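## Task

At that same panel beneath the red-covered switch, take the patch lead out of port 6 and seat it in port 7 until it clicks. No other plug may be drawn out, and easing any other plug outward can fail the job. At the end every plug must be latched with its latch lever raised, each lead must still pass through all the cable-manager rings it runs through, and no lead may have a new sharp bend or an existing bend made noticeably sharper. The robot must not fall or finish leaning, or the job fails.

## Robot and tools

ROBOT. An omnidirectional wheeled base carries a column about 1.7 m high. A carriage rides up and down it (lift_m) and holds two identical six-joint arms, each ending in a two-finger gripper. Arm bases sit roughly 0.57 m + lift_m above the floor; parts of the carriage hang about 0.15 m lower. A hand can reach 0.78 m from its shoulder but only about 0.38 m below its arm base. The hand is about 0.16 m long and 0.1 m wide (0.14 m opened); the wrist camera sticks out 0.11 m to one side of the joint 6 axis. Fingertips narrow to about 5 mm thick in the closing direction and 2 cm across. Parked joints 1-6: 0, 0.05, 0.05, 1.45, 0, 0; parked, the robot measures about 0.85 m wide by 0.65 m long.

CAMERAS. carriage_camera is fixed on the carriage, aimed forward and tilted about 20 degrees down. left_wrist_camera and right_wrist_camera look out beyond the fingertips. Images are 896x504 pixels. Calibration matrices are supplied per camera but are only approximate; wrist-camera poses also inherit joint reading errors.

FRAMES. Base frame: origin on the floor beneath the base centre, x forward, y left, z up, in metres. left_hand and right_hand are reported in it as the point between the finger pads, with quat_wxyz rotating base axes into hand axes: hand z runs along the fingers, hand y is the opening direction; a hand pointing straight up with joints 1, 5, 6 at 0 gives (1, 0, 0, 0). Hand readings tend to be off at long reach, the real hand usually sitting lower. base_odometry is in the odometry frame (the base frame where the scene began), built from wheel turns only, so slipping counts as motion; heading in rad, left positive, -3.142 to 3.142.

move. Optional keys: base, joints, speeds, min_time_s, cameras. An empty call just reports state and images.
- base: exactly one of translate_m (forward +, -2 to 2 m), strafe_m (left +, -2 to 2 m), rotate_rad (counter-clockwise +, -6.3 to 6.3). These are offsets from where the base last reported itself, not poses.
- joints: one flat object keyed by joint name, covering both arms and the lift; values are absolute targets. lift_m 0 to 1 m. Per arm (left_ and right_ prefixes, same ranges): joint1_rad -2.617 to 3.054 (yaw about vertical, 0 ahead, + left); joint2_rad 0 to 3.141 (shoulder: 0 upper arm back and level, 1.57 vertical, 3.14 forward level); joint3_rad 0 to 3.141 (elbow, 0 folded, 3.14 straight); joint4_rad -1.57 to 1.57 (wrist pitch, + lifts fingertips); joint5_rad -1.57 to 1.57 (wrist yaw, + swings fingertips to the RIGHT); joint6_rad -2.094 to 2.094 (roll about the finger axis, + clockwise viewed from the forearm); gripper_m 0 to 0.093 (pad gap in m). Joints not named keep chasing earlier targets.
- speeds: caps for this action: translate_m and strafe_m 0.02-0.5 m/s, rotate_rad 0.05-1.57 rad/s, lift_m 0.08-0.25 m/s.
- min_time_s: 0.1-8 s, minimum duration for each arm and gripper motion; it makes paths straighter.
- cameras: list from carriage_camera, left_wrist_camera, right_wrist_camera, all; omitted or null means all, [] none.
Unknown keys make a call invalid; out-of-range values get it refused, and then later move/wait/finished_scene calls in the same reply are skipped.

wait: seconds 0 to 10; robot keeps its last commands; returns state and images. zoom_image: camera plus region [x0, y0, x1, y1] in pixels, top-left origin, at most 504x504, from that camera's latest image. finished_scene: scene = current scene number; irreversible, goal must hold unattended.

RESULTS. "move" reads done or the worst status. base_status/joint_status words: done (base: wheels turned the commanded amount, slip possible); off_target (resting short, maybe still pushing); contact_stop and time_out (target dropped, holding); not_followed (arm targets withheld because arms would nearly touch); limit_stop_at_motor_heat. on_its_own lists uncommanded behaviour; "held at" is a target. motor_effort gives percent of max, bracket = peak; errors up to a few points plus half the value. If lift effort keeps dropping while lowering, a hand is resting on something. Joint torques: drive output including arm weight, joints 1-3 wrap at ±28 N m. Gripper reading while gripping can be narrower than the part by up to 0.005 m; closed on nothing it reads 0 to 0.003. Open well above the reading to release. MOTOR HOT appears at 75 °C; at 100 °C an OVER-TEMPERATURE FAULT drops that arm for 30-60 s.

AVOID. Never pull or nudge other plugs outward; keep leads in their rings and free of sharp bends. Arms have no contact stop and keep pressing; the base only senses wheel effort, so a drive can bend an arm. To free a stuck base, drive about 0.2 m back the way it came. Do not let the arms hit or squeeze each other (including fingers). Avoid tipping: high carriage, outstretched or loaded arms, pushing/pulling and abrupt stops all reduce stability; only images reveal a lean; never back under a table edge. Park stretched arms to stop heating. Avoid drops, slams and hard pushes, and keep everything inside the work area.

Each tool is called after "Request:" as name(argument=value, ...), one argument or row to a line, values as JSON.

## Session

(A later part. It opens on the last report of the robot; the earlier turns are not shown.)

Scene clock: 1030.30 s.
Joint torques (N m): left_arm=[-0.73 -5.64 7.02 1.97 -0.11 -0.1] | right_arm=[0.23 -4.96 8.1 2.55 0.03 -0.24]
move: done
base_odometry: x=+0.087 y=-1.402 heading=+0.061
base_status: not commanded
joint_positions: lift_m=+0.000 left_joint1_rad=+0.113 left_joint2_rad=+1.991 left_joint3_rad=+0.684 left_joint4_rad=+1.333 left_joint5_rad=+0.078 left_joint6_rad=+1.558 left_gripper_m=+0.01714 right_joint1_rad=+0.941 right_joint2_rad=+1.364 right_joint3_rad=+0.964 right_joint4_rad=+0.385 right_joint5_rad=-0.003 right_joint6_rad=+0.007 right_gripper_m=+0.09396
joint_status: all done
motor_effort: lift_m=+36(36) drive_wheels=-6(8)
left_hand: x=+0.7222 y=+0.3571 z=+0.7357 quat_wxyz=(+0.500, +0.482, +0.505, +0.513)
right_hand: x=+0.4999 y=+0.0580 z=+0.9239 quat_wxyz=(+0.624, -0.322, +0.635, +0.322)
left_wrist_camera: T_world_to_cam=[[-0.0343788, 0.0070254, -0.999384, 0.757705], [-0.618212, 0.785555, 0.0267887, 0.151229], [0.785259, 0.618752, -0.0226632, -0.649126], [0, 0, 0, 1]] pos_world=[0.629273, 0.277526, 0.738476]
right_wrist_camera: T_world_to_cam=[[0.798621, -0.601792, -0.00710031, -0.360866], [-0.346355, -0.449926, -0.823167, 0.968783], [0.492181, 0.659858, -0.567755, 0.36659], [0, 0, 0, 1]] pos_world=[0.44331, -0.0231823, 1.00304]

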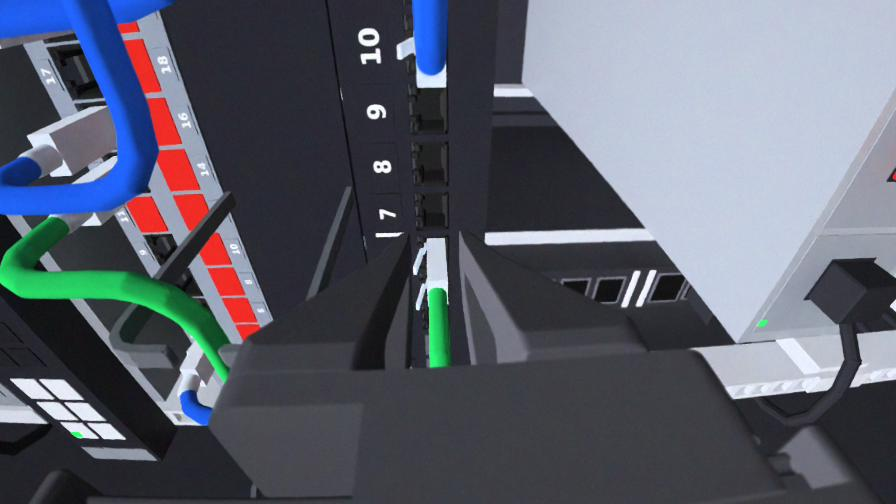

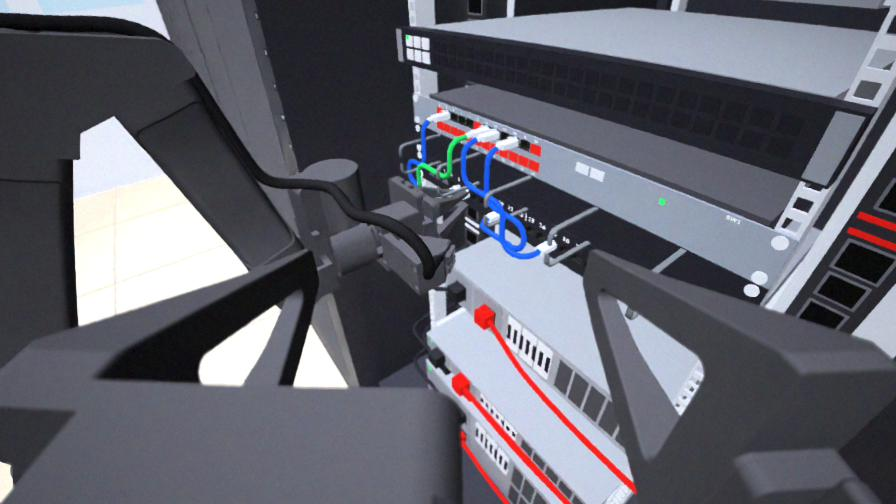

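Request:
move(
  joints={"left_gripper_m": 0.009},
  min_time_s=2,
  cameras=["left_wrist_camera"],
)

Request:
zoom_image(
  camera="left_wrist_camera",
  region=[320, 100, 540, 350],
)

Scene clock: 1060.80 s.
Joint torques (N m): left_arm=[-0.7 -5.67 6.8 1.98 -0.14 -0.11] | right_arm=[0.18 -4.92 8.13 2.55 0.04 -0.18]
move: done
base_odometry: x=+0.087 y=-1.402 heading=+0.061
base_status: not commanded
joint_positions: lift_m=+0.000 left_joint1_rad=+0.113 left_joint2_rad=+1.991 left_joint3_rad=+0.687 left_joint4_rad=+1.331 left_joint5_rad=+0.078 left_joint6_rad=+1.558 left_gripper_m=+0.00917 right_joint1_rad=+0.941 right_joint2_rad=+1.364 right_joint3_rad=+0.964 right_joint4_rad=+0.385 right_joint5_rad=-0.003 right_joint6_rad=+0.007 right_gripper_m=+0.09396
joint_status: all done
motor_effort: lift_m=+36(36) drive_wheels=-7(8)
left_hand: x=+0.7228 y=+0.3571 z=+0.7363 quat_wxyz=(+0.500, +0.482, +0.504, +0.513)
right_hand: x=+0.4999 y=+0.0580 z=+0.9239 quat_wxyz=(+0.624, -0.322, +0.635, +0.322)
left_wrist_camera: T_world_to_cam=[[-0.033251, 0.00753229, -0.999419, 0.757401], [-0.618246, 0.785538, 0.0264896, 0.151833], [0.785281, 0.618768, -0.0214631, -0.650485], [0, 0, 0, 1]] pos_world=[0.629868, 0.277524, 0.738978]

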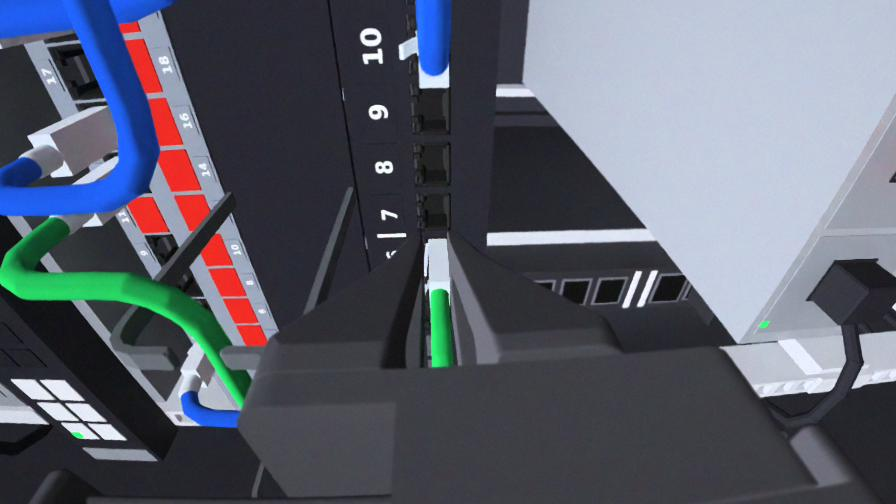

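Scaled by 2.016 from the camera's image (finer frame: 1280x720).

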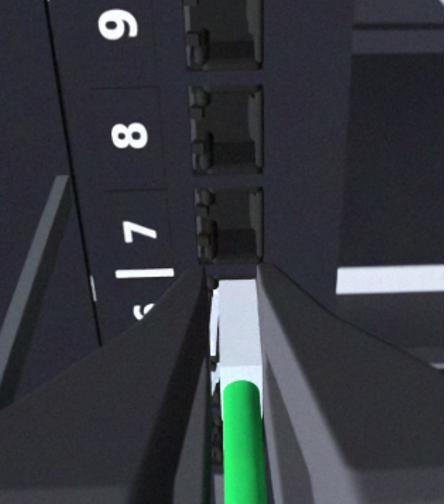

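Request:
move(
  joints={"left_gripper_m": 0.003},
  min_time_s=2,
  cameras=["left_wrist_camera"],
)

Request:
zoom_image(
  camera="left_wrist_camera",
  region=[320, 100, 540, 350],
)

Scene clock: 1071.13 s.
Joint torques (N m): left_arm=[-0.69 -5.64 6.84 2.01 -0.12 -0.12] | right_arm=[0.17 -4.7 8.2 2.55 0.02 -0.18]
move: done
base_odometry: x=+0.087 y=-1.402 heading=+0.061
base_status: not commanded
joint_positions: lift_m=+0.000 left_joint1_rad=+0.113 left_joint2_rad=+1.991 left_joint3_rad=+0.687 left_joint4_rad=+1.328 left_joint5_rad=+0.078 left_joint6_rad=+1.560 left_gripper_m=+0.00600 right_joint1_rad=+0.941 right_joint2_rad=+1.364 right_joint3_rad=+0.964 right_joint4_rad=+0.385 right_joint5_rad=-0.003 right_joint6_rad=+0.007 right_gripper_m=+0.09396
joint_status: all done
motor_effort: lift_m=+36(36) drive_wheels=-7(8)
left_hand: x=+0.7228 y=+0.3571 z=+0.7355 quat_wxyz=(+0.499, +0.483, +0.505, +0.513)
right_hand: x=+0.4999 y=+0.0580 z=+0.9239 quat_wxyz=(+0.624, -0.322, +0.635, +0.322)
left_wrist_camera: T_world_to_cam=[[-0.036323, 0.00867159, -0.999302, 0.75833], [-0.618227, 0.785454, 0.0292874, 0.149806], [0.78516, 0.61886, -0.023169, -0.649195], [0, 0, 0, 1]] pos_world=[0.629881, 0.277519, 0.738372]

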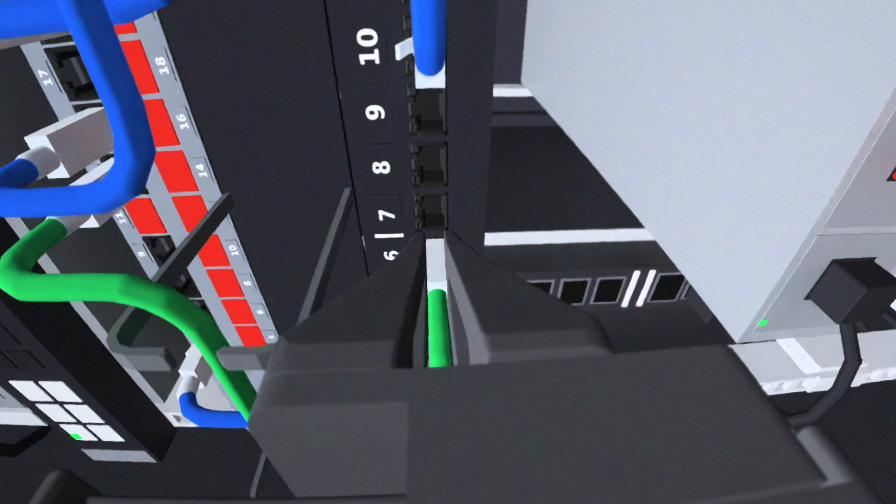

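Scaled by 2.016 from the camera's image (finer frame: 1280x720).

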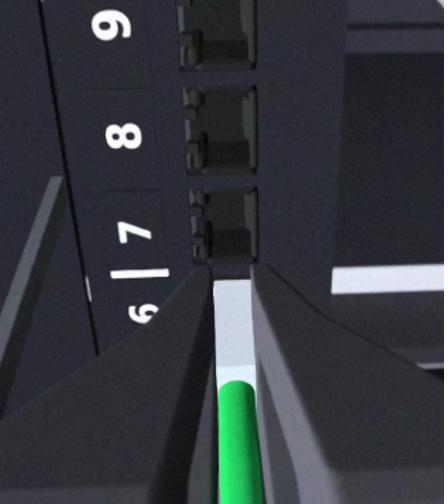

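Request:
move(
  joints={"left_joint1_rad": 0.120, "left_joint2_rad": 1.977, "left_joint3_rad": 0.682, "left_joint4_rad": 1.344, "left_joint5_rad": 0.089, "left_joint6_rad": 1.57, "left_gripper_m": 0.003},
  min_time_s=1,
  cameras=[],
)

Request:
move(
  joints={"left_joint1_rad": 0.128, "left_joint2_rad": 1.939, "left_joint3_rad": 0.620, "left_joint4_rad": 1.373, "left_joint5_rad": 0.097, "left_joint6_rad": 1.57, "left_gripper_m": 0.003},
  min_time_s=3,
  cameras=["left_wrist_camera"],
)

Request:
zoom_image(
  camera="left_wrist_camera",
  region=[320, 100, 540, 350],
)

Scene clock: 1118.20 s.
Joint torques (N m): left_arm=[0.65 -7.65 4.51 2.14 0.09 -0.13] | right_arm=[0.16 -4.86 8.27 2.53 0.05 -0.23]
move: done
base_odometry: x=+0.087 y=-1.402 heading=+0.061
base_status: not commanded
joint_positions: lift_m=+0.000 left_joint1_rad=+0.113 left_joint2_rad=+1.991 left_joint3_rad=+0.687 left_joint4_rad=+1.328 left_joint5_rad=+0.080 left_joint6_rad=+1.560 left_gripper_m=+0.00599 right_joint1_rad=+0.941 right_joint2_rad=+1.364 right_joint3_rad=+0.964 right_joint4_rad=+0.385 right_joint5_rad=-0.003 right_joint6_rad=+0.007 right_gripper_m=+0.09396
joint_status: all done
motor_effort: lift_m=+36(36) drive_wheels=-5(8)
left_hand: x=+0.7228 y=+0.3569 z=+0.7355 quat_wxyz=(+0.500, +0.483, +0.504, +0.512)
right_hand: x=+0.4999 y=+0.0580 z=+0.9239 quat_wxyz=(+0.624, -0.322, +0.635, +0.322)

Scene clock: 1121.50 s.
Joint torques (N m): left_arm=[1.03 -9.11 3.96 2.1 0.09 -0.13] | right_arm=[0.2 -4.85 8.18 2.59 0.01 -0.23]
move: done
base_odometry: x=+0.087 y=-1.402 heading=+0.061
base_status: not commanded
joint_positions: lift_m=+0.000 left_joint1_rad=+0.117 left_joint2_rad=+1.974 left_joint3_rad=+0.628 left_joint4_rad=+1.362 left_joint5_rad=+0.088 left_joint6_rad=+1.560 left_gripper_m=+0.00598 right_joint1_rad=+0.941 right_joint2_rad=+1.364 right_joint3_rad=+0.964 right_joint4_rad=+0.385 right_joint5_rad=-0.003 right_joint6_rad=+0.007 right_gripper_m=+0.09396
joint_status: all done
motor_effort: lift_m=+36(36) drive_wheels=-6(8)
left_hand: x=+0.7095 y=+0.3560 z=+0.7302 quat_wxyz=(+0.499, +0.486, +0.506, +0.509)
right_hand: x=+0.4999 y=+0.0580 z=+0.9239 quat_wxyz=(+0.624, -0.322, +0.635, +0.322)
left_wrist_camera: T_world_to_cam=[[-0.0446197, 0.00819023, -0.99897, 0.758425], [-0.613484, 0.788981, 0.0338703, 0.134639], [0.788446, 0.614363, -0.0301795, -0.633748], [0, 0, 0, 1]] pos_world=[0.616115, 0.276912, 0.733958]

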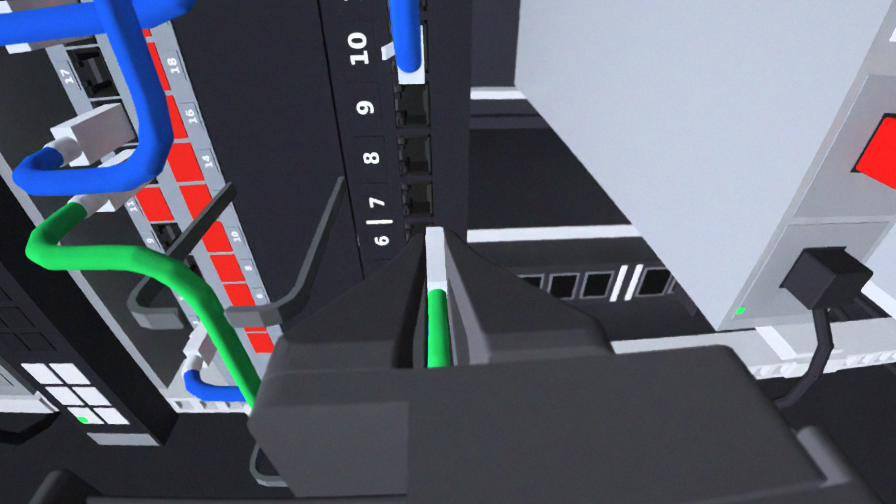

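Scaled by 2.016 from the camera's image (finer frame: 1280x720).

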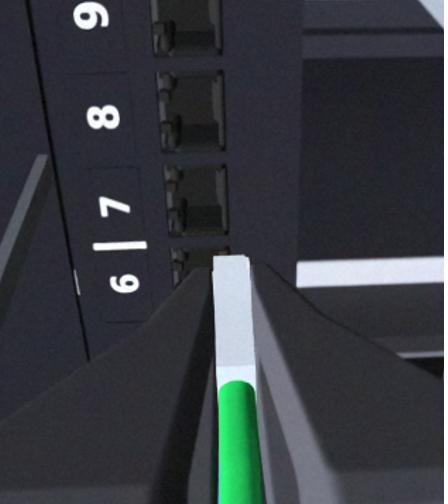

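Request:
move(
  joints={"left_joint1_rad": 0.1366, "left_joint2_rad": 1.890, "left_joint3_rad": 0.556, "left_joint4_rad": 1.396, "left_joint5_rad": 0.0996, "left_joint6_rad": 1.57, "left_gripper_m": 0.003},
  min_time_s=3,
  cameras=["left_wrist_camera", "right_wrist_camera"],
)

Request:
zoom_image(
  camera="left_wrist_camera",
  region=[320, 100, 540, 350],
)

Request:
zoom_image(
  camera="right_wrist_camera",
  region=[380, 130, 540, 250],
)

Scene clock: 1138.60 s.
Joint torques (N m): left_arm=[1.1 -8.57 3.9 2.17 0.08 -0.11] | right_arm=[0.39 -5.03 8.16 2.6 0.01 -0.18]
move: done
base_odometry: x=+0.087 y=-1.402 heading=+0.061
base_status: not commanded
joint_positions: lift_m=+0.000 left_joint1_rad=+0.125 left_joint2_rad=+1.924 left_joint3_rad=+0.565 left_joint4_rad=+1.378 left_joint5_rad=+0.091 left_joint6_rad=+1.560 left_gripper_m=+0.00598 right_joint1_rad=+0.941 right_joint2_rad=+1.364 right_joint3_rad=+0.964 right_joint4_rad=+0.385 right_joint5_rad=-0.003 right_joint6_rad=+0.007 right_gripper_m=+0.09396
joint_status: all done
motor_effort: lift_m=+36(36) drive_wheels=-7(8)
left_hand: x=+0.6939 y=+0.3571 z=+0.7346 quat_wxyz=(+0.499, +0.484, +0.506, +0.511)
right_hand: x=+0.4999 y=+0.0580 z=+0.9239 quat_wxyz=(+0.624, -0.322, +0.635, +0.322)
left_wrist_camera: T_world_to_cam=[[-0.0411841, 0.00844716, -0.999116, 0.759714], [-0.616897, 0.78639, 0.0320775, 0.128707], [0.785965, 0.617673, -0.0271757, -0.62371], [0, 0, 0, 1]] pos_world=[0.600902, 0.277617, 0.737964]
right_wrist_camera: T_world_to_cam=[[0.798621, -0.601792, -0.00710031, -0.360866], [-0.346355, -0.449926, -0.823167, 0.968783], [0.492181, 0.659858, -0.567755, 0.36659], [0, 0, 0, 1]] pos_world=[0.44331, -0.0231823, 1.00304]

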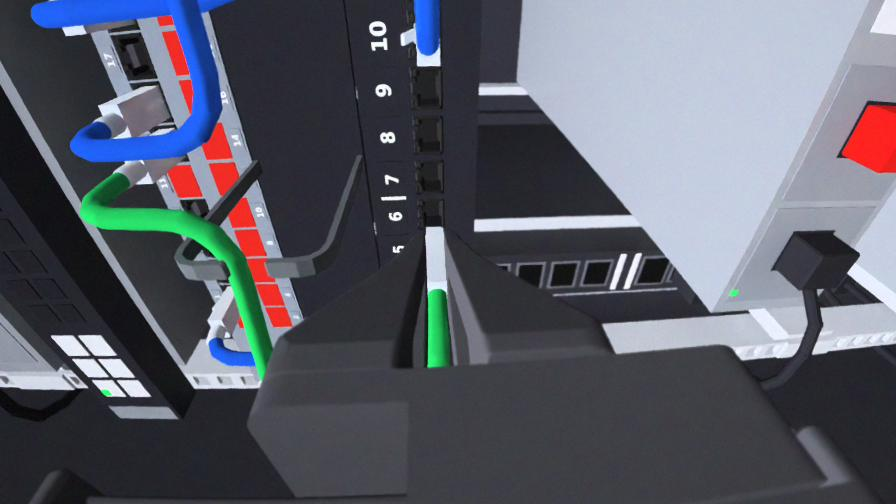

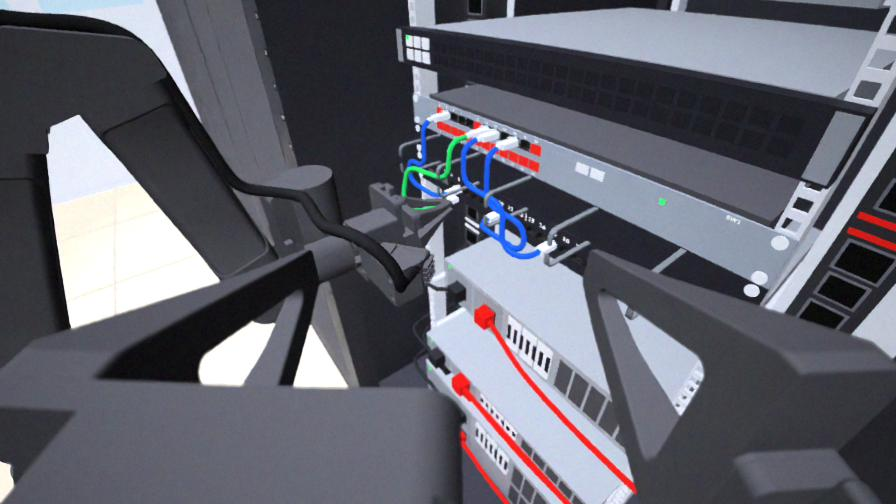

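Scaled by 2.016 from the camera's image (finer frame: 1280x720).

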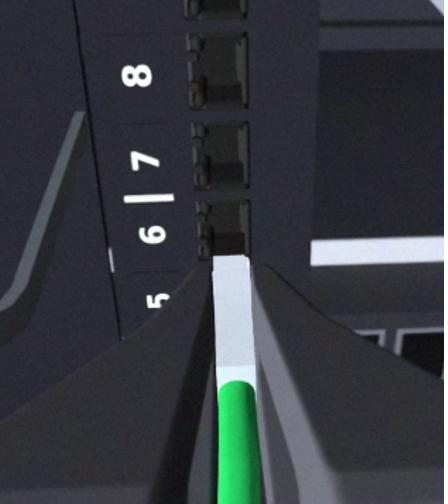

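Scaled by 3.150 from the camera's image (finer frame: 1280x720).

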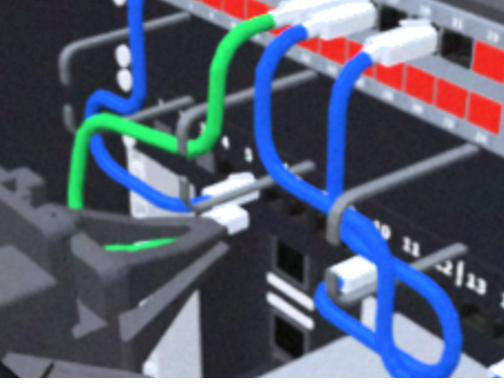

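Request:
move(
  joints={"left_joint1_rad": 0.053, "left_joint2_rad": 1.887, "left_joint3_rad": 0.5485, "left_joint4_rad": 1.4056, "left_joint5_rad": 0.028, "left_joint6_rad": 1.57, "left_gripper_m": 0.003},
  min_time_s=3,
  cameras=["left_wrist_camera", "right_wrist_camera"],
)

Request:
zoom_image(
  camera="left_wrist_camera",
  region=[320, 100, 540, 350],
)

Request:
zoom_image(
  camera="right_wrist_camera",
  region=[380, 130, 540, 250],
)

Scene clock: 1171.50 s.
Joint torques (N m): left_arm=[-0.87 -8.75 3.95 2.21 -0.13 -0.13] | right_arm=[0.14 -4.75 8.12 2.52 0.06 -0.21]
move: done
base_odometry: x=+0.087 y=-1.402 heading=+0.061
base_status: not commanded
joint_positions: lift_m=+0.000 left_joint1_rad=+0.062 left_joint2_rad=+1.924 left_joint3_rad=+0.556 left_joint4_rad=+1.384 left_joint5_rad=+0.036 left_joint6_rad=+1.560 left_gripper_m=+0.00598 right_joint1_rad=+0.941 right_joint2_rad=+1.364 right_joint3_rad=+0.964 right_joint4_rad=+0.385 right_joint5_rad=-0.003 right_joint6_rad=+0.007 right_gripper_m=+0.09396
joint_status: all done
motor_effort: lift_m=+36(36) drive_wheels=-6(8)
left_hand: x=+0.6937 y=+0.3373 z=+0.7330 quat_wxyz=(+0.500, +0.487, +0.505, +0.508)
right_hand: x=+0.4999 y=+0.0580 z=+0.9239 quat_wxyz=(+0.624, -0.322, +0.635, +0.322)
left_wrist_camera: T_world_to_cam=[[-0.0437616, 0.00758228, -0.999013, 0.760234], [-0.611054, 0.79091, 0.0327699, 0.138023], [0.790378, 0.611885, -0.0299783, -0.61047], [0, 0, 0, 1]] pos_world=[0.600111, 0.25861, 0.73666]
right_wrist_camera: T_world_to_cam=[[0.798621, -0.601792, -0.00710031, -0.360866], [-0.346355, -0.449926, -0.823167, 0.968783], [0.492181, 0.659858, -0.567755, 0.36659], [0, 0, 0, 1]] pos_world=[0.44331, -0.0231823, 1.00304]

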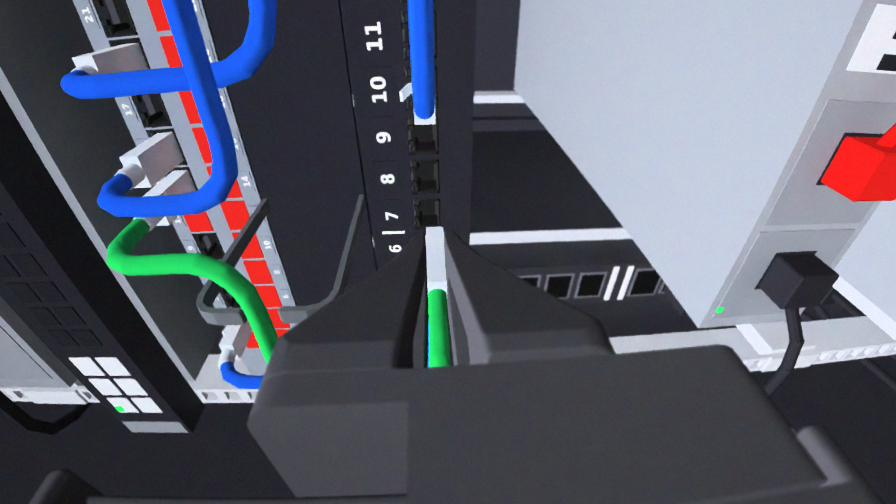

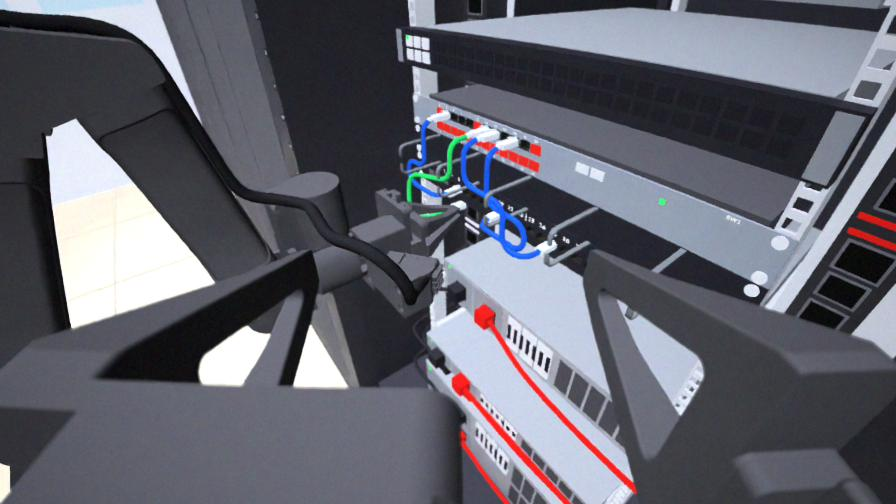

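Scaled by 2.016 from the camera's image (finer frame: 1280x720).

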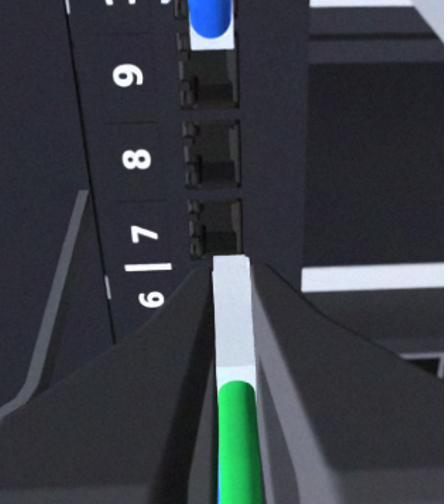

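Scaled by 3.150 from the camera's image (finer frame: 1280x720).

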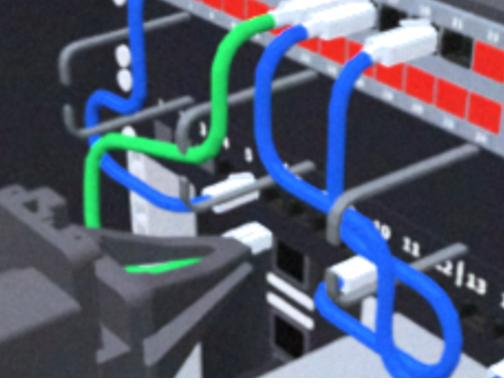

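Request:
move(
  joints={"left_joint1_rad": 0.053, "left_joint2_rad": 1.885, "left_joint3_rad": 0.584, "left_joint4_rad": 1.4085, "left_joint5_rad": 0.019, "left_joint6_rad": 1.57, "left_gripper_m": 0.003},
  min_time_s=1.5,
  cameras=[],
)

Request:
wait(
  seconds=0.3,
  cameras=["left_wrist_camera"],
)

Request:
zoom_image(
  camera="left_wrist_camera",
  region=[320, 100, 540, 350],
)

Scene clock: 1292.23 s.
Joint torques (N m): left_arm=[-0.81 -8.64 6.69 2.21 -0.12 -0.11] | right_arm=[0.06 -4.96 8.2 2.55 0.02 -0.19]
move: done
base_odometry: x=+0.087 y=-1.402 heading=+0.061
base_status: not commanded
joint_positions: lift_m=+0.000 left_joint1_rad=+0.062 left_joint2_rad=+1.920 left_joint3_rad=+0.561 left_joint4_rad=+1.386 left_joint5_rad=+0.027 left_joint6_rad=+1.560 left_gripper_m=+0.00598 right_joint1_rad=+0.941 right_joint2_rad=+1.364 right_joint3_rad=+0.964 right_joint4_rad=+0.385 right_joint5_rad=-0.003 right_joint6_rad=+0.007 right_gripper_m=+0.09396
joint_status: all done
motor_effort: lift_m=+36(36) drive_wheels=-6(8)
left_hand: x=+0.6946 y=+0.3389 z=+0.7369 quat_wxyz=(+0.500, +0.482, +0.504, +0.513)
right_hand: x=+0.4999 y=+0.0580 z=+0.9239 quat_wxyz=(+0.624, -0.322, +0.635, +0.322)

Scene clock: 1292.53 s.
Joint torques (N m): left_arm=[-0.77 -8.62 6.71 2.21 -0.12 -0.12] | right_arm=[0.17 -4.89 8.12 2.58 0.06 -0.19]
base_odometry: x=+0.087 y=-1.402 heading=+0.061
base_status: not commanded
joint_positions: lift_m=+0.000 left_joint1_rad=+0.062 left_joint2_rad=+1.920 left_joint3_rad=+0.561 left_joint4_rad=+1.386 left_joint5_rad=+0.027 left_joint6_rad=+1.560 left_gripper_m=+0.00598 right_joint1_rad=+0.941 right_joint2_rad=+1.364 right_joint3_rad=+0.964 right_joint4_rad=+0.385 right_joint5_rad=-0.003 right_joint6_rad=+0.007 right_gripper_m=+0.09396
joint_status: all done
motor_effort: lift_m=+36(36) drive_wheels=-7(8)
left_hand: x=+0.6946 y=+0.3389 z=+0.7369 quat_wxyz=(+0.500, +0.482, +0.504, +0.513)
right_hand: x=+0.4999 y=+0.0580 z=+0.9239 quat_wxyz=(+0.624, -0.322, +0.635, +0.322)
wait: 0.30 s; at rest by 0.27 s
left_wrist_camera: T_world_to_cam=[[-0.0330943, 0.00765634, -0.999423, 0.757077], [-0.618251, 0.785535, 0.0264902, 0.148682], [0.785284, 0.61877, -0.0212632, -0.617215], [0, 0, 0, 1]] pos_world=[0.601667, 0.259323, 0.739578]

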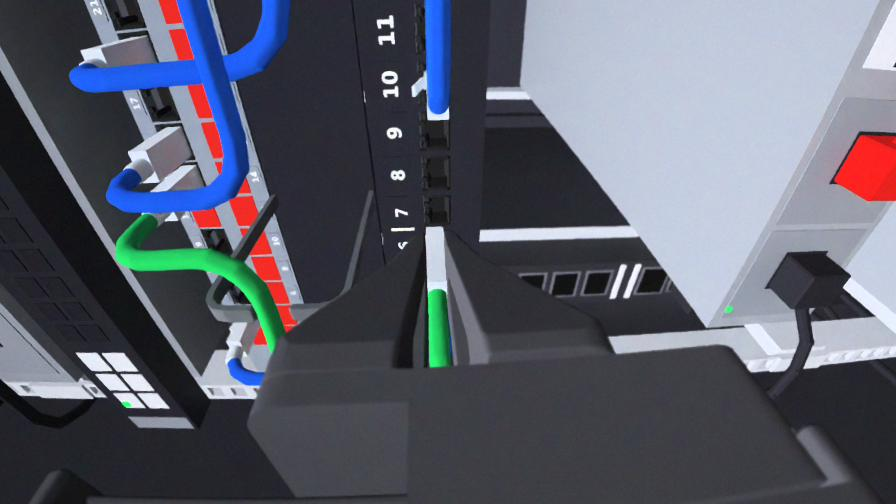

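Scaled by 2.016 from the camera's image (finer frame: 1280x720).

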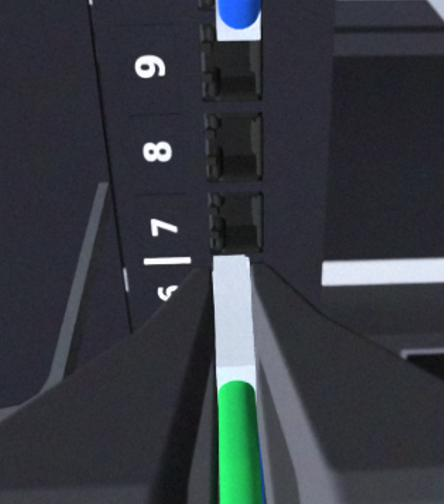

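Request:
move(
  joints={"left_joint1_rad": 0.047, "left_joint2_rad": 1.9345, "left_joint3_rad": 0.584, "left_joint4_rad": 1.385, "left_joint5_rad": 0.015, "left_joint6_rad": 1.57, "left_gripper_m": 0.003},
  min_time_s=1.5,
  cameras=[],
)

Request:
wait(
  seconds=0.3,
  cameras=["left_wrist_camera", "right_wrist_camera"],
)

Request:
zoom_image(
  camera="left_wrist_camera",
  region=[320, 100, 540, 350],
)

Request:
zoom_image(
  camera="right_wrist_camera",
  region=[380, 130, 540, 250],
)

Scene clock: 1398.60 s.
Joint torques (N m): left_arm=[-0.83 -5.18 6.68 2.05 -0.11 -0.12] | right_arm=[0.24 -4.88 8.03 2.56 0.01 -0.25]
move: done
base_odometry: x=+0.087 y=-1.402 heading=+0.061
base_status: not commanded
joint_positions: lift_m=+0.000 left_joint1_rad=+0.057 left_joint2_rad=+1.925 left_joint3_rad=+0.561 left_joint4_rad=+1.380 left_joint5_rad=+0.023 left_joint6_rad=+1.560 left_gripper_m=+0.00598 right_joint1_rad=+0.941 right_joint2_rad=+1.364 right_joint3_rad=+0.964 right_joint4_rad=+0.385 right_joint5_rad=-0.003 right_joint6_rad=+0.007 right_gripper_m=+0.09396
joint_status: all done
motor_effort: lift_m=+36(36) drive_wheels=-8(8)
left_hand: x=+0.6949 y=+0.3370 z=+0.7332 quat_wxyz=(+0.498, +0.485, +0.507, +0.510)
right_hand: x=+0.4999 y=+0.0580 z=+0.9239 quat_wxyz=(+0.624, -0.322, +0.635, +0.322)

Scene clock: 1398.90 s.
Joint torques (N m): left_arm=[-0.87 -5.12 6.72 2.05 -0.11 -0.12] | right_arm=[0.25 -4.86 8.1 2.54 0.06 -0.21]
base_odometry: x=+0.087 y=-1.402 heading=+0.061
base_status: not commanded
joint_positions: lift_m=+0.000 left_joint1_rad=+0.057 left_joint2_rad=+1.925 left_joint3_rad=+0.561 left_joint4_rad=+1.380 left_joint5_rad=+0.023 left_joint6_rad=+1.560 left_gripper_m=+0.00598 right_joint1_rad=+0.941 right_joint2_rad=+1.364 right_joint3_rad=+0.964 right_joint4_rad=+0.385 right_joint5_rad=-0.003 right_joint6_rad=+0.007 right_gripper_m=+0.09396
joint_status: all done
motor_effort: lift_m=+36(36) drive_wheels=-6(8)
left_hand: x=+0.6949 y=+0.3370 z=+0.7332 quat_wxyz=(+0.498, +0.485, +0.507, +0.510)
right_hand: x=+0.4999 y=+0.0580 z=+0.9239 quat_wxyz=(+0.624, -0.322, +0.635, +0.322)
wait: 0.30 s; at rest by 0.27 s
left_wrist_camera: T_world_to_cam=[[-0.0442099, 0.00693894, -0.998998, 0.761045], [-0.617054, 0.786238, 0.0327684, 0.144789], [0.785678, 0.617885, -0.0304778, -0.60957], [0, 0, 0, 1]] pos_world=[0.601915, 0.257524, 0.736959]
right_wrist_camera: T_world_to_cam=[[0.798621, -0.601792, -0.00710031, -0.360866], [-0.346355, -0.449926, -0.823167, 0.968783], [0.492181, 0.659858, -0.567755, 0.36659], [0, 0, 0, 1]] pos_world=[0.44331, -0.0231823, 1.00304]

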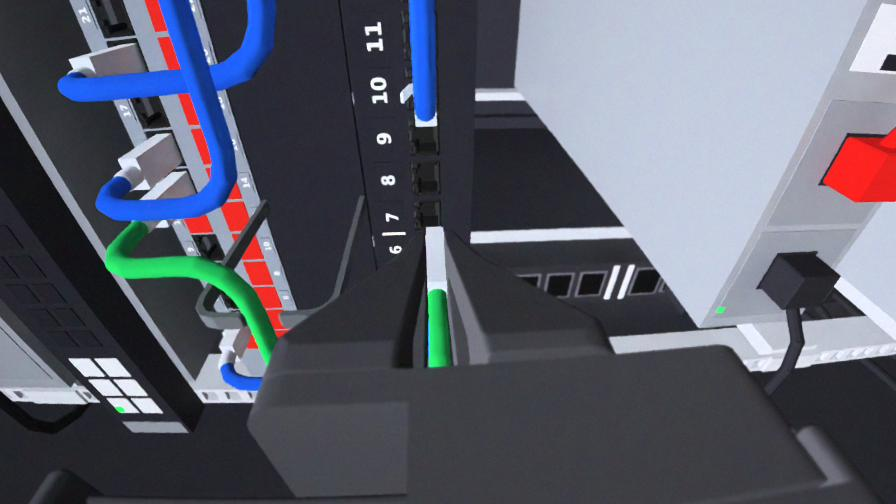

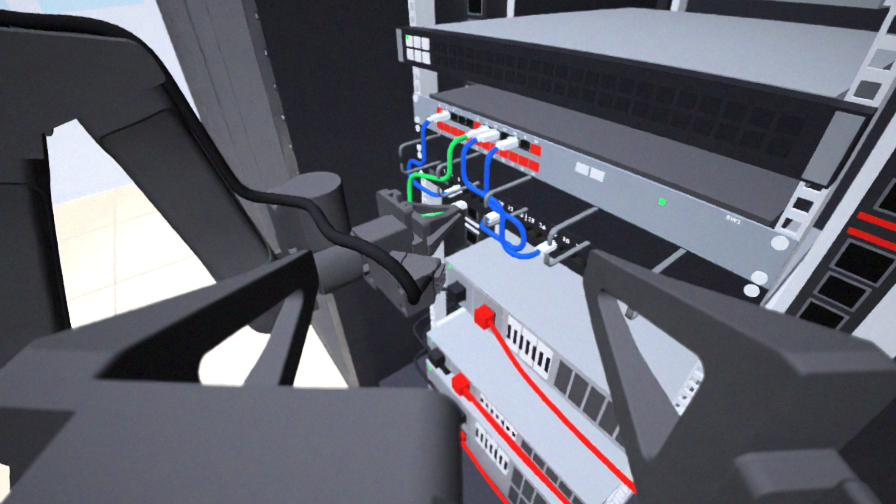

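Scaled by 2.016 from the camera's image (finer frame: 1280x720).

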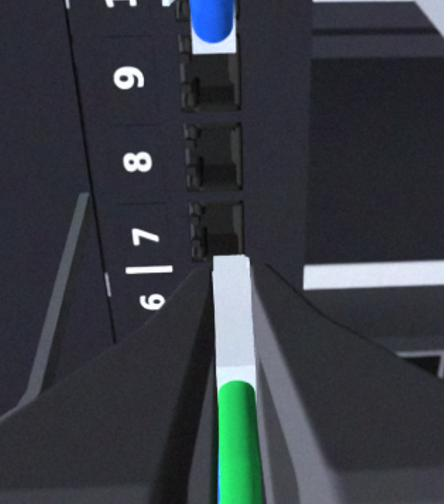

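Scaled by 3.150 from the camera's image (finer frame: 1280x720).

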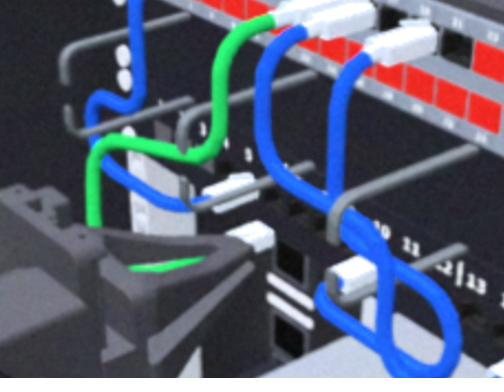

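Request:
move(
  joints={"left_joint1_rad": 0.0445, "left_joint2_rad": 1.967, "left_joint3_rad": 0.6465, "left_joint4_rad": 1.360, "left_joint5_rad": 0.0125, "left_joint6_rad": 1.57, "left_gripper_m": 0.003},
  min_time_s=3,
  cameras=[],
)

Request:
wait(
  seconds=0.3,
  cameras=["left_wrist_camera"],
)

Request:
zoom_image(
  camera="left_wrist_camera",
  region=[320, 100, 540, 350],
)

Request:
zoom_image(
  camera="left_wrist_camera",
  region=[390, 190, 470, 250],
)

Scene clock: 1470.77 s.
Joint torques (N m): left_arm=[-1.06 -5.45 6.93 2.05 -0.1 -0.14] | right_arm=[0.1 -4.92 8.14 2.51 0.02 -0.18]
move: done
base_odometry: x=+0.087 y=-1.402 heading=+0.061
base_status: not commanded
joint_positions: lift_m=+0.000 left_joint1_rad=+0.057 left_joint2_rad=+1.957 left_joint3_rad=+0.622 left_joint4_rad=+1.355 left_joint5_rad=+0.020 left_joint6_rad=+1.560 left_gripper_m=+0.00598 right_joint1_rad=+0.941 right_joint2_rad=+1.364 right_joint3_rad=+0.964 right_joint4_rad=+0.385 right_joint5_rad=-0.003 right_joint6_rad=+0.007 right_gripper_m=+0.09396
joint_status: all done
motor_effort: lift_m=+36(36) drive_wheels=-6(8)
left_hand: x=+0.7094 y=+0.3384 z=+0.7346 quat_wxyz=(+0.498, +0.483, +0.506, +0.512)
right_hand: x=+0.4999 y=+0.0580 z=+0.9239 quat_wxyz=(+0.624, -0.322, +0.635, +0.322)

Scene clock: 1471.07 s.
Joint torques (N m): left_arm=[-1.05 -5.48 6.95 2.04 -0.1 -0.12] | right_arm=[0.38 -4.81 8.29 2.54 -0.02 -0.23]
base_odometry: x=+0.087 y=-1.402 heading=+0.061
base_status: not commanded
joint_positions: lift_m=+0.000 left_joint1_rad=+0.057 left_joint2_rad=+1.957 left_joint3_rad=+0.622 left_joint4_rad=+1.355 left_joint5_rad=+0.020 left_joint6_rad=+1.560 left_gripper_m=+0.00598 right_joint1_rad=+0.941 right_joint2_rad=+1.364 right_joint3_rad=+0.964 right_joint4_rad=+0.385 right_joint5_rad=-0.003 right_joint6_rad=+0.007 right_gripper_m=+0.09396
joint_status: all done
motor_effort: lift_m=+36(36) drive_wheels=-6(8)
left_hand: x=+0.7094 y=+0.3384 z=+0.7345 quat_wxyz=(+0.498, +0.483, +0.506, +0.512)
right_hand: x=+0.4999 y=+0.0580 z=+0.9239 quat_wxyz=(+0.624, -0.322, +0.635, +0.322)
wait: 0.30 s; at rest by 0.27 s
left_wrist_camera: T_world_to_cam=[[-0.0400151, 0.00696073, -0.999175, 0.760031], [-0.619595, 0.784337, 0.0302777, 0.15685], [0.783901, 0.620295, -0.0270725, -0.623804], [0, 0, 0, 1]] pos_world=[0.616597, 0.258629, 0.737766]

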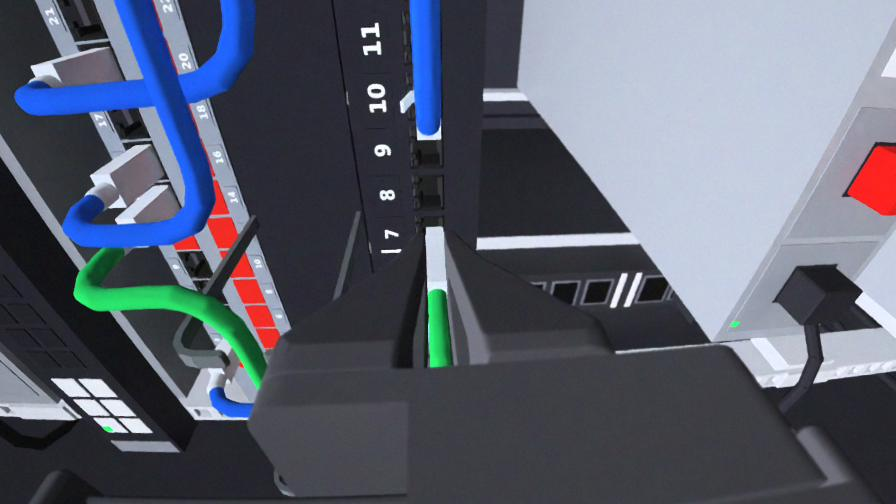

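Scaled by 2.016 from the camera's image (finer frame: 1280x720).

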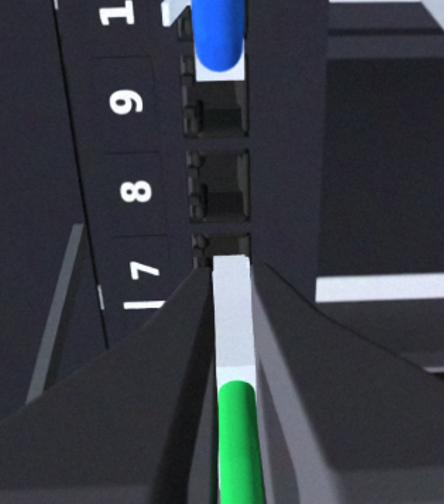

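Scaled by 6.300 from the camera's image (finer frame: 1280x720).

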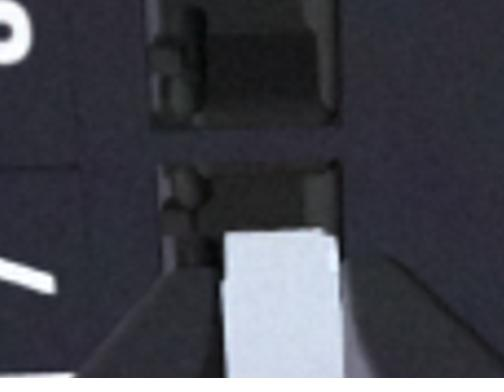

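Request:
move(
  joints={"left_joint1_rad": 0.0415, "left_joint2_rad": 1.967, "left_joint3_rad": 0.6465, "left_joint4_rad": 1.360, "left_joint5_rad": 0.0125, "left_joint6_rad": 1.57, "left_gripper_m": 0.003},
  min_time_s=0.5,
  cameras=[],
)

Scene clock: 1561.80 s.
Joint torques (N m): left_arm=[-0.87 -5.46 6.91 2.06 -0.09 -0.12] | right_arm=[0.25 -4.98 8.14 2.54 0.03 -0.23]
move: done
base_odometry: x=+0.087 y=-1.402 heading=+0.061
base_status: not commanded
joint_positions: lift_m=+0.000 left_joint1_rad=+0.052 left_joint2_rad=+1.957 left_joint3_rad=+0.623 left_joint4_rad=+1.354 left_joint5_rad=+0.019 left_joint6_rad=+1.560 left_gripper_m=+0.00598 right_joint1_rad=+0.941 right_joint2_rad=+1.364 right_joint3_rad=+0.964 right_joint4_rad=+0.385 right_joint5_rad=-0.003 right_joint6_rad=+0.007 right_gripper_m=+0.09396
joint_status: all done
motor_effort: lift_m=+36(36) drive_wheels=-7(8)
left_hand: x=+0.7096 y=+0.3361 z=+0.7343 quat_wxyz=(+0.499, +0.484, +0.506, +0.510)
right_hand: x=+0.4999 y=+0.0580 z=+0.9239 quat_wxyz=(+0.624, -0.322, +0.635, +0.322)

Request:
wait(
  seconds=0.1,
  cameras=["left_wrist_camera"],
)

Request:
zoom_image(
  camera="left_wrist_camera",
  region=[390, 190, 470, 250],
)

Scene clock: 1569.80 s.
Joint torques (N m): left_arm=[-0.91 -5.45 6.9 2.06 -0.1 -0.12] | right_arm=[0.18 -4.88 8.18 2.53 0.05 -0.26]
base_odometry: x=+0.087 y=-1.402 heading=+0.061
base_status: not commanded
joint_positions: lift_m=+0.000 left_joint1_rad=+0.052 left_joint2_rad=+1.957 left_joint3_rad=+0.623 left_joint4_rad=+1.354 left_joint5_rad=+0.018 left_joint6_rad=+1.560 left_gripper_m=+0.00598 right_joint1_rad=+0.941 right_joint2_rad=+1.364 right_joint3_rad=+0.964 right_joint4_rad=+0.385 right_joint5_rad=-0.003 right_joint6_rad=+0.007 right_gripper_m=+0.09396
joint_status: all done
motor_effort: lift_m=+36(36) drive_wheels=-5(8)
left_hand: x=+0.7096 y=+0.3362 z=+0.7342 quat_wxyz=(+0.499, +0.484, +0.506, +0.510)
right_hand: x=+0.4999 y=+0.0580 z=+0.9239 quat_wxyz=(+0.624, -0.322, +0.635, +0.322)
wait: 0.10 s; at rest from the start
left_wrist_camera: T_world_to_cam=[[-0.0411257, 0.00710693, -0.999129, 0.760551], [-0.616527, 0.786724, 0.0309733, 0.155194], [0.786259, 0.617264, -0.027973, -0.622622], [0, 0, 0, 1]] pos_world=[0.616501, 0.256822, 0.737664]

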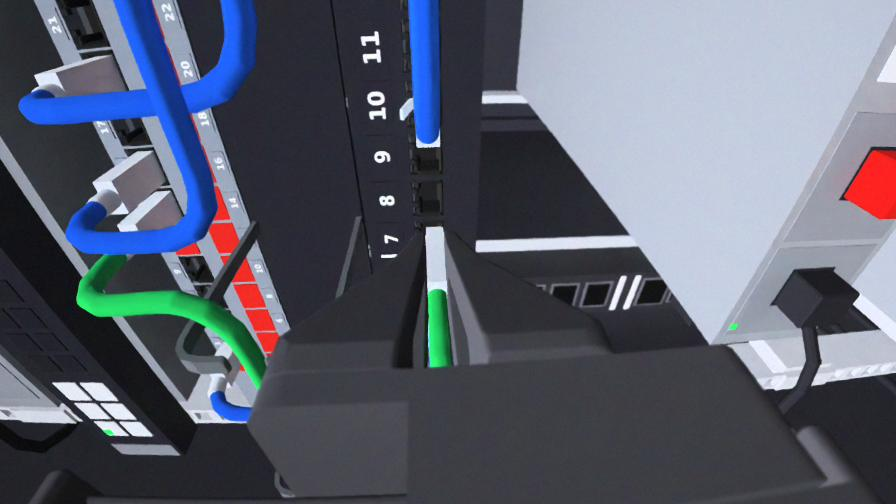

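Scaled by 6.300 from the camera's image (finer frame: 1280x720).

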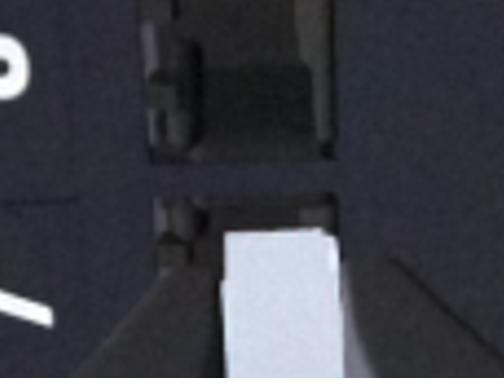

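Request:
move(
  joints={"left_joint1_rad": 0.0415, "left_joint2_rad": 1.967, "left_joint3_rad": 0.650, "left_joint4_rad": 1.360, "left_joint5_rad": 0.0075, "left_joint6_rad": 1.57, "left_gripper_m": 0.003},
  min_time_s=0.8,
  cameras=[],
)

Request:
wait(
  seconds=0.2,
  cameras=["left_wrist_camera"],
)

Request:
zoom_image(
  camera="left_wrist_camera",
  region=[390, 190, 470, 250],
)

Scene clock: 1656.07 s.
Joint torques (N m): left_arm=[-0.9 -5.48 7.2 2.07 -0.1 -0.12] | right_arm=[0.16 -4.74 8.24 2.56 0.06 -0.19]
move: done
base_odometry: x=+0.087 y=-1.402 heading=+0.061
base_status: not commanded
joint_positions: lift_m=+0.000 left_joint1_rad=+0.052 left_joint2_rad=+1.957 left_joint3_rad=+0.623 left_joint4_rad=+1.353 left_joint5_rad=+0.015 left_joint6_rad=+1.560 left_gripper_m=+0.00598 right_joint1_rad=+0.941 right_joint2_rad=+1.364 right_joint3_rad=+0.964 right_joint4_rad=+0.385 right_joint5_rad=-0.003 right_joint6_rad=+0.007 right_gripper_m=+0.09396
joint_status: all done
motor_effort: lift_m=+36(36) drive_wheels=-6(8)
left_hand: x=+0.7095 y=+0.3369 z=+0.7341 quat_wxyz=(+0.498, +0.483, +0.507, +0.511)
right_hand: x=+0.4999 y=+0.0580 z=+0.9239 quat_wxyz=(+0.624, -0.322, +0.635, +0.322)

Scene clock: 1656.27 s.
Joint torques (N m): left_arm=[-0.9 -5.42 7.16 2.07 -0.1 -0.12] | right_arm=[0.25 -4.9 8.01 2.56 0.05 -0.2]
base_odometry: x=+0.087 y=-1.402 heading=+0.061
base_status: not commanded
joint_positions: lift_m=+0.000 left_joint1_rad=+0.052 left_joint2_rad=+1.957 left_joint3_rad=+0.623 left_joint4_rad=+1.353 left_joint5_rad=+0.015 left_joint6_rad=+1.560 left_gripper_m=+0.00598 right_joint1_rad=+0.941 right_joint2_rad=+1.364 right_joint3_rad=+0.964 right_joint4_rad=+0.385 right_joint5_rad=-0.003 right_joint6_rad=+0.007 right_gripper_m=+0.09396
joint_status: all done
motor_effort: lift_m=+36(36) drive_wheels=-6(8)
left_hand: x=+0.7095 y=+0.3369 z=+0.7341 quat_wxyz=(+0.498, +0.483, +0.507, +0.511)
right_hand: x=+0.4999 y=+0.0580 z=+0.9239 quat_wxyz=(+0.624, -0.322, +0.635, +0.322)
wait: 0.20 s; no rest
left_wrist_camera: T_world_to_cam=[[-0.0415283, 0.00677856, -0.999114, 0.760882], [-0.619533, 0.784356, 0.0310725, 0.157528], [0.783872, 0.620274, -0.0283734, -0.622056], [0, 0, 0, 1]] pos_world=[0.616804, 0.25713, 0.737664]

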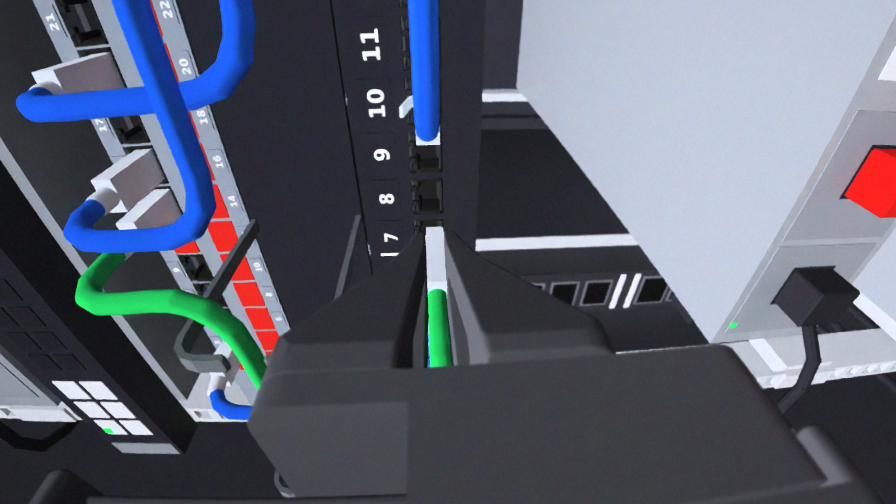

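Scaled by 6.300 from the camera's image (finer frame: 1280x720).

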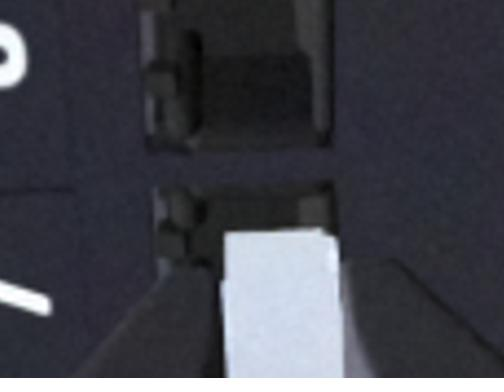

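Request:
move(
  joints={"left_joint1_rad": 0.0415, "left_joint2_rad": 1.967, "left_joint3_rad": 0.654, "left_joint4_rad": 1.360, "left_joint5_rad": 0.0075, "left_joint6_rad": 1.57, "left_gripper_m": 0.003},
  min_time_s=0.6,
  cameras=[],
)

Scene clock: 1679.43 s.
Joint torques (N m): left_arm=[-0.92 -5.48 6.97 2.08 -0.1 -0.12] | right_arm=[0.17 -4.98 8.2 2.56 0.04 -0.2]
move: done
base_odometry: x=+0.087 y=-1.402 heading=+0.061
base_status: not commanded
joint_positions: lift_m=+0.000 left_joint1_rad=+0.052 left_joint2_rad=+1.957 left_joint3_rad=+0.629 left_joint4_rad=+1.353 left_joint5_rad=+0.014 left_joint6_rad=+1.560 left_gripper_m=+0.00598 right_joint1_rad=+0.941 right_joint2_rad=+1.364 right_joint3_rad=+0.964 right_joint4_rad=+0.385 right_joint5_rad=-0.003 right_joint6_rad=+0.007 right_gripper_m=+0.09396
joint_status: all done
motor_effort: lift_m=+36(36) drive_wheels=-7(8)
left_hand: x=+0.7109 y=+0.3371 z=+0.7363 quat_wxyz=(+0.499, +0.482, +0.506, +0.513)
right_hand: x=+0.4999 y=+0.0580 z=+0.9239 quat_wxyz=(+0.624, -0.322, +0.635, +0.322)


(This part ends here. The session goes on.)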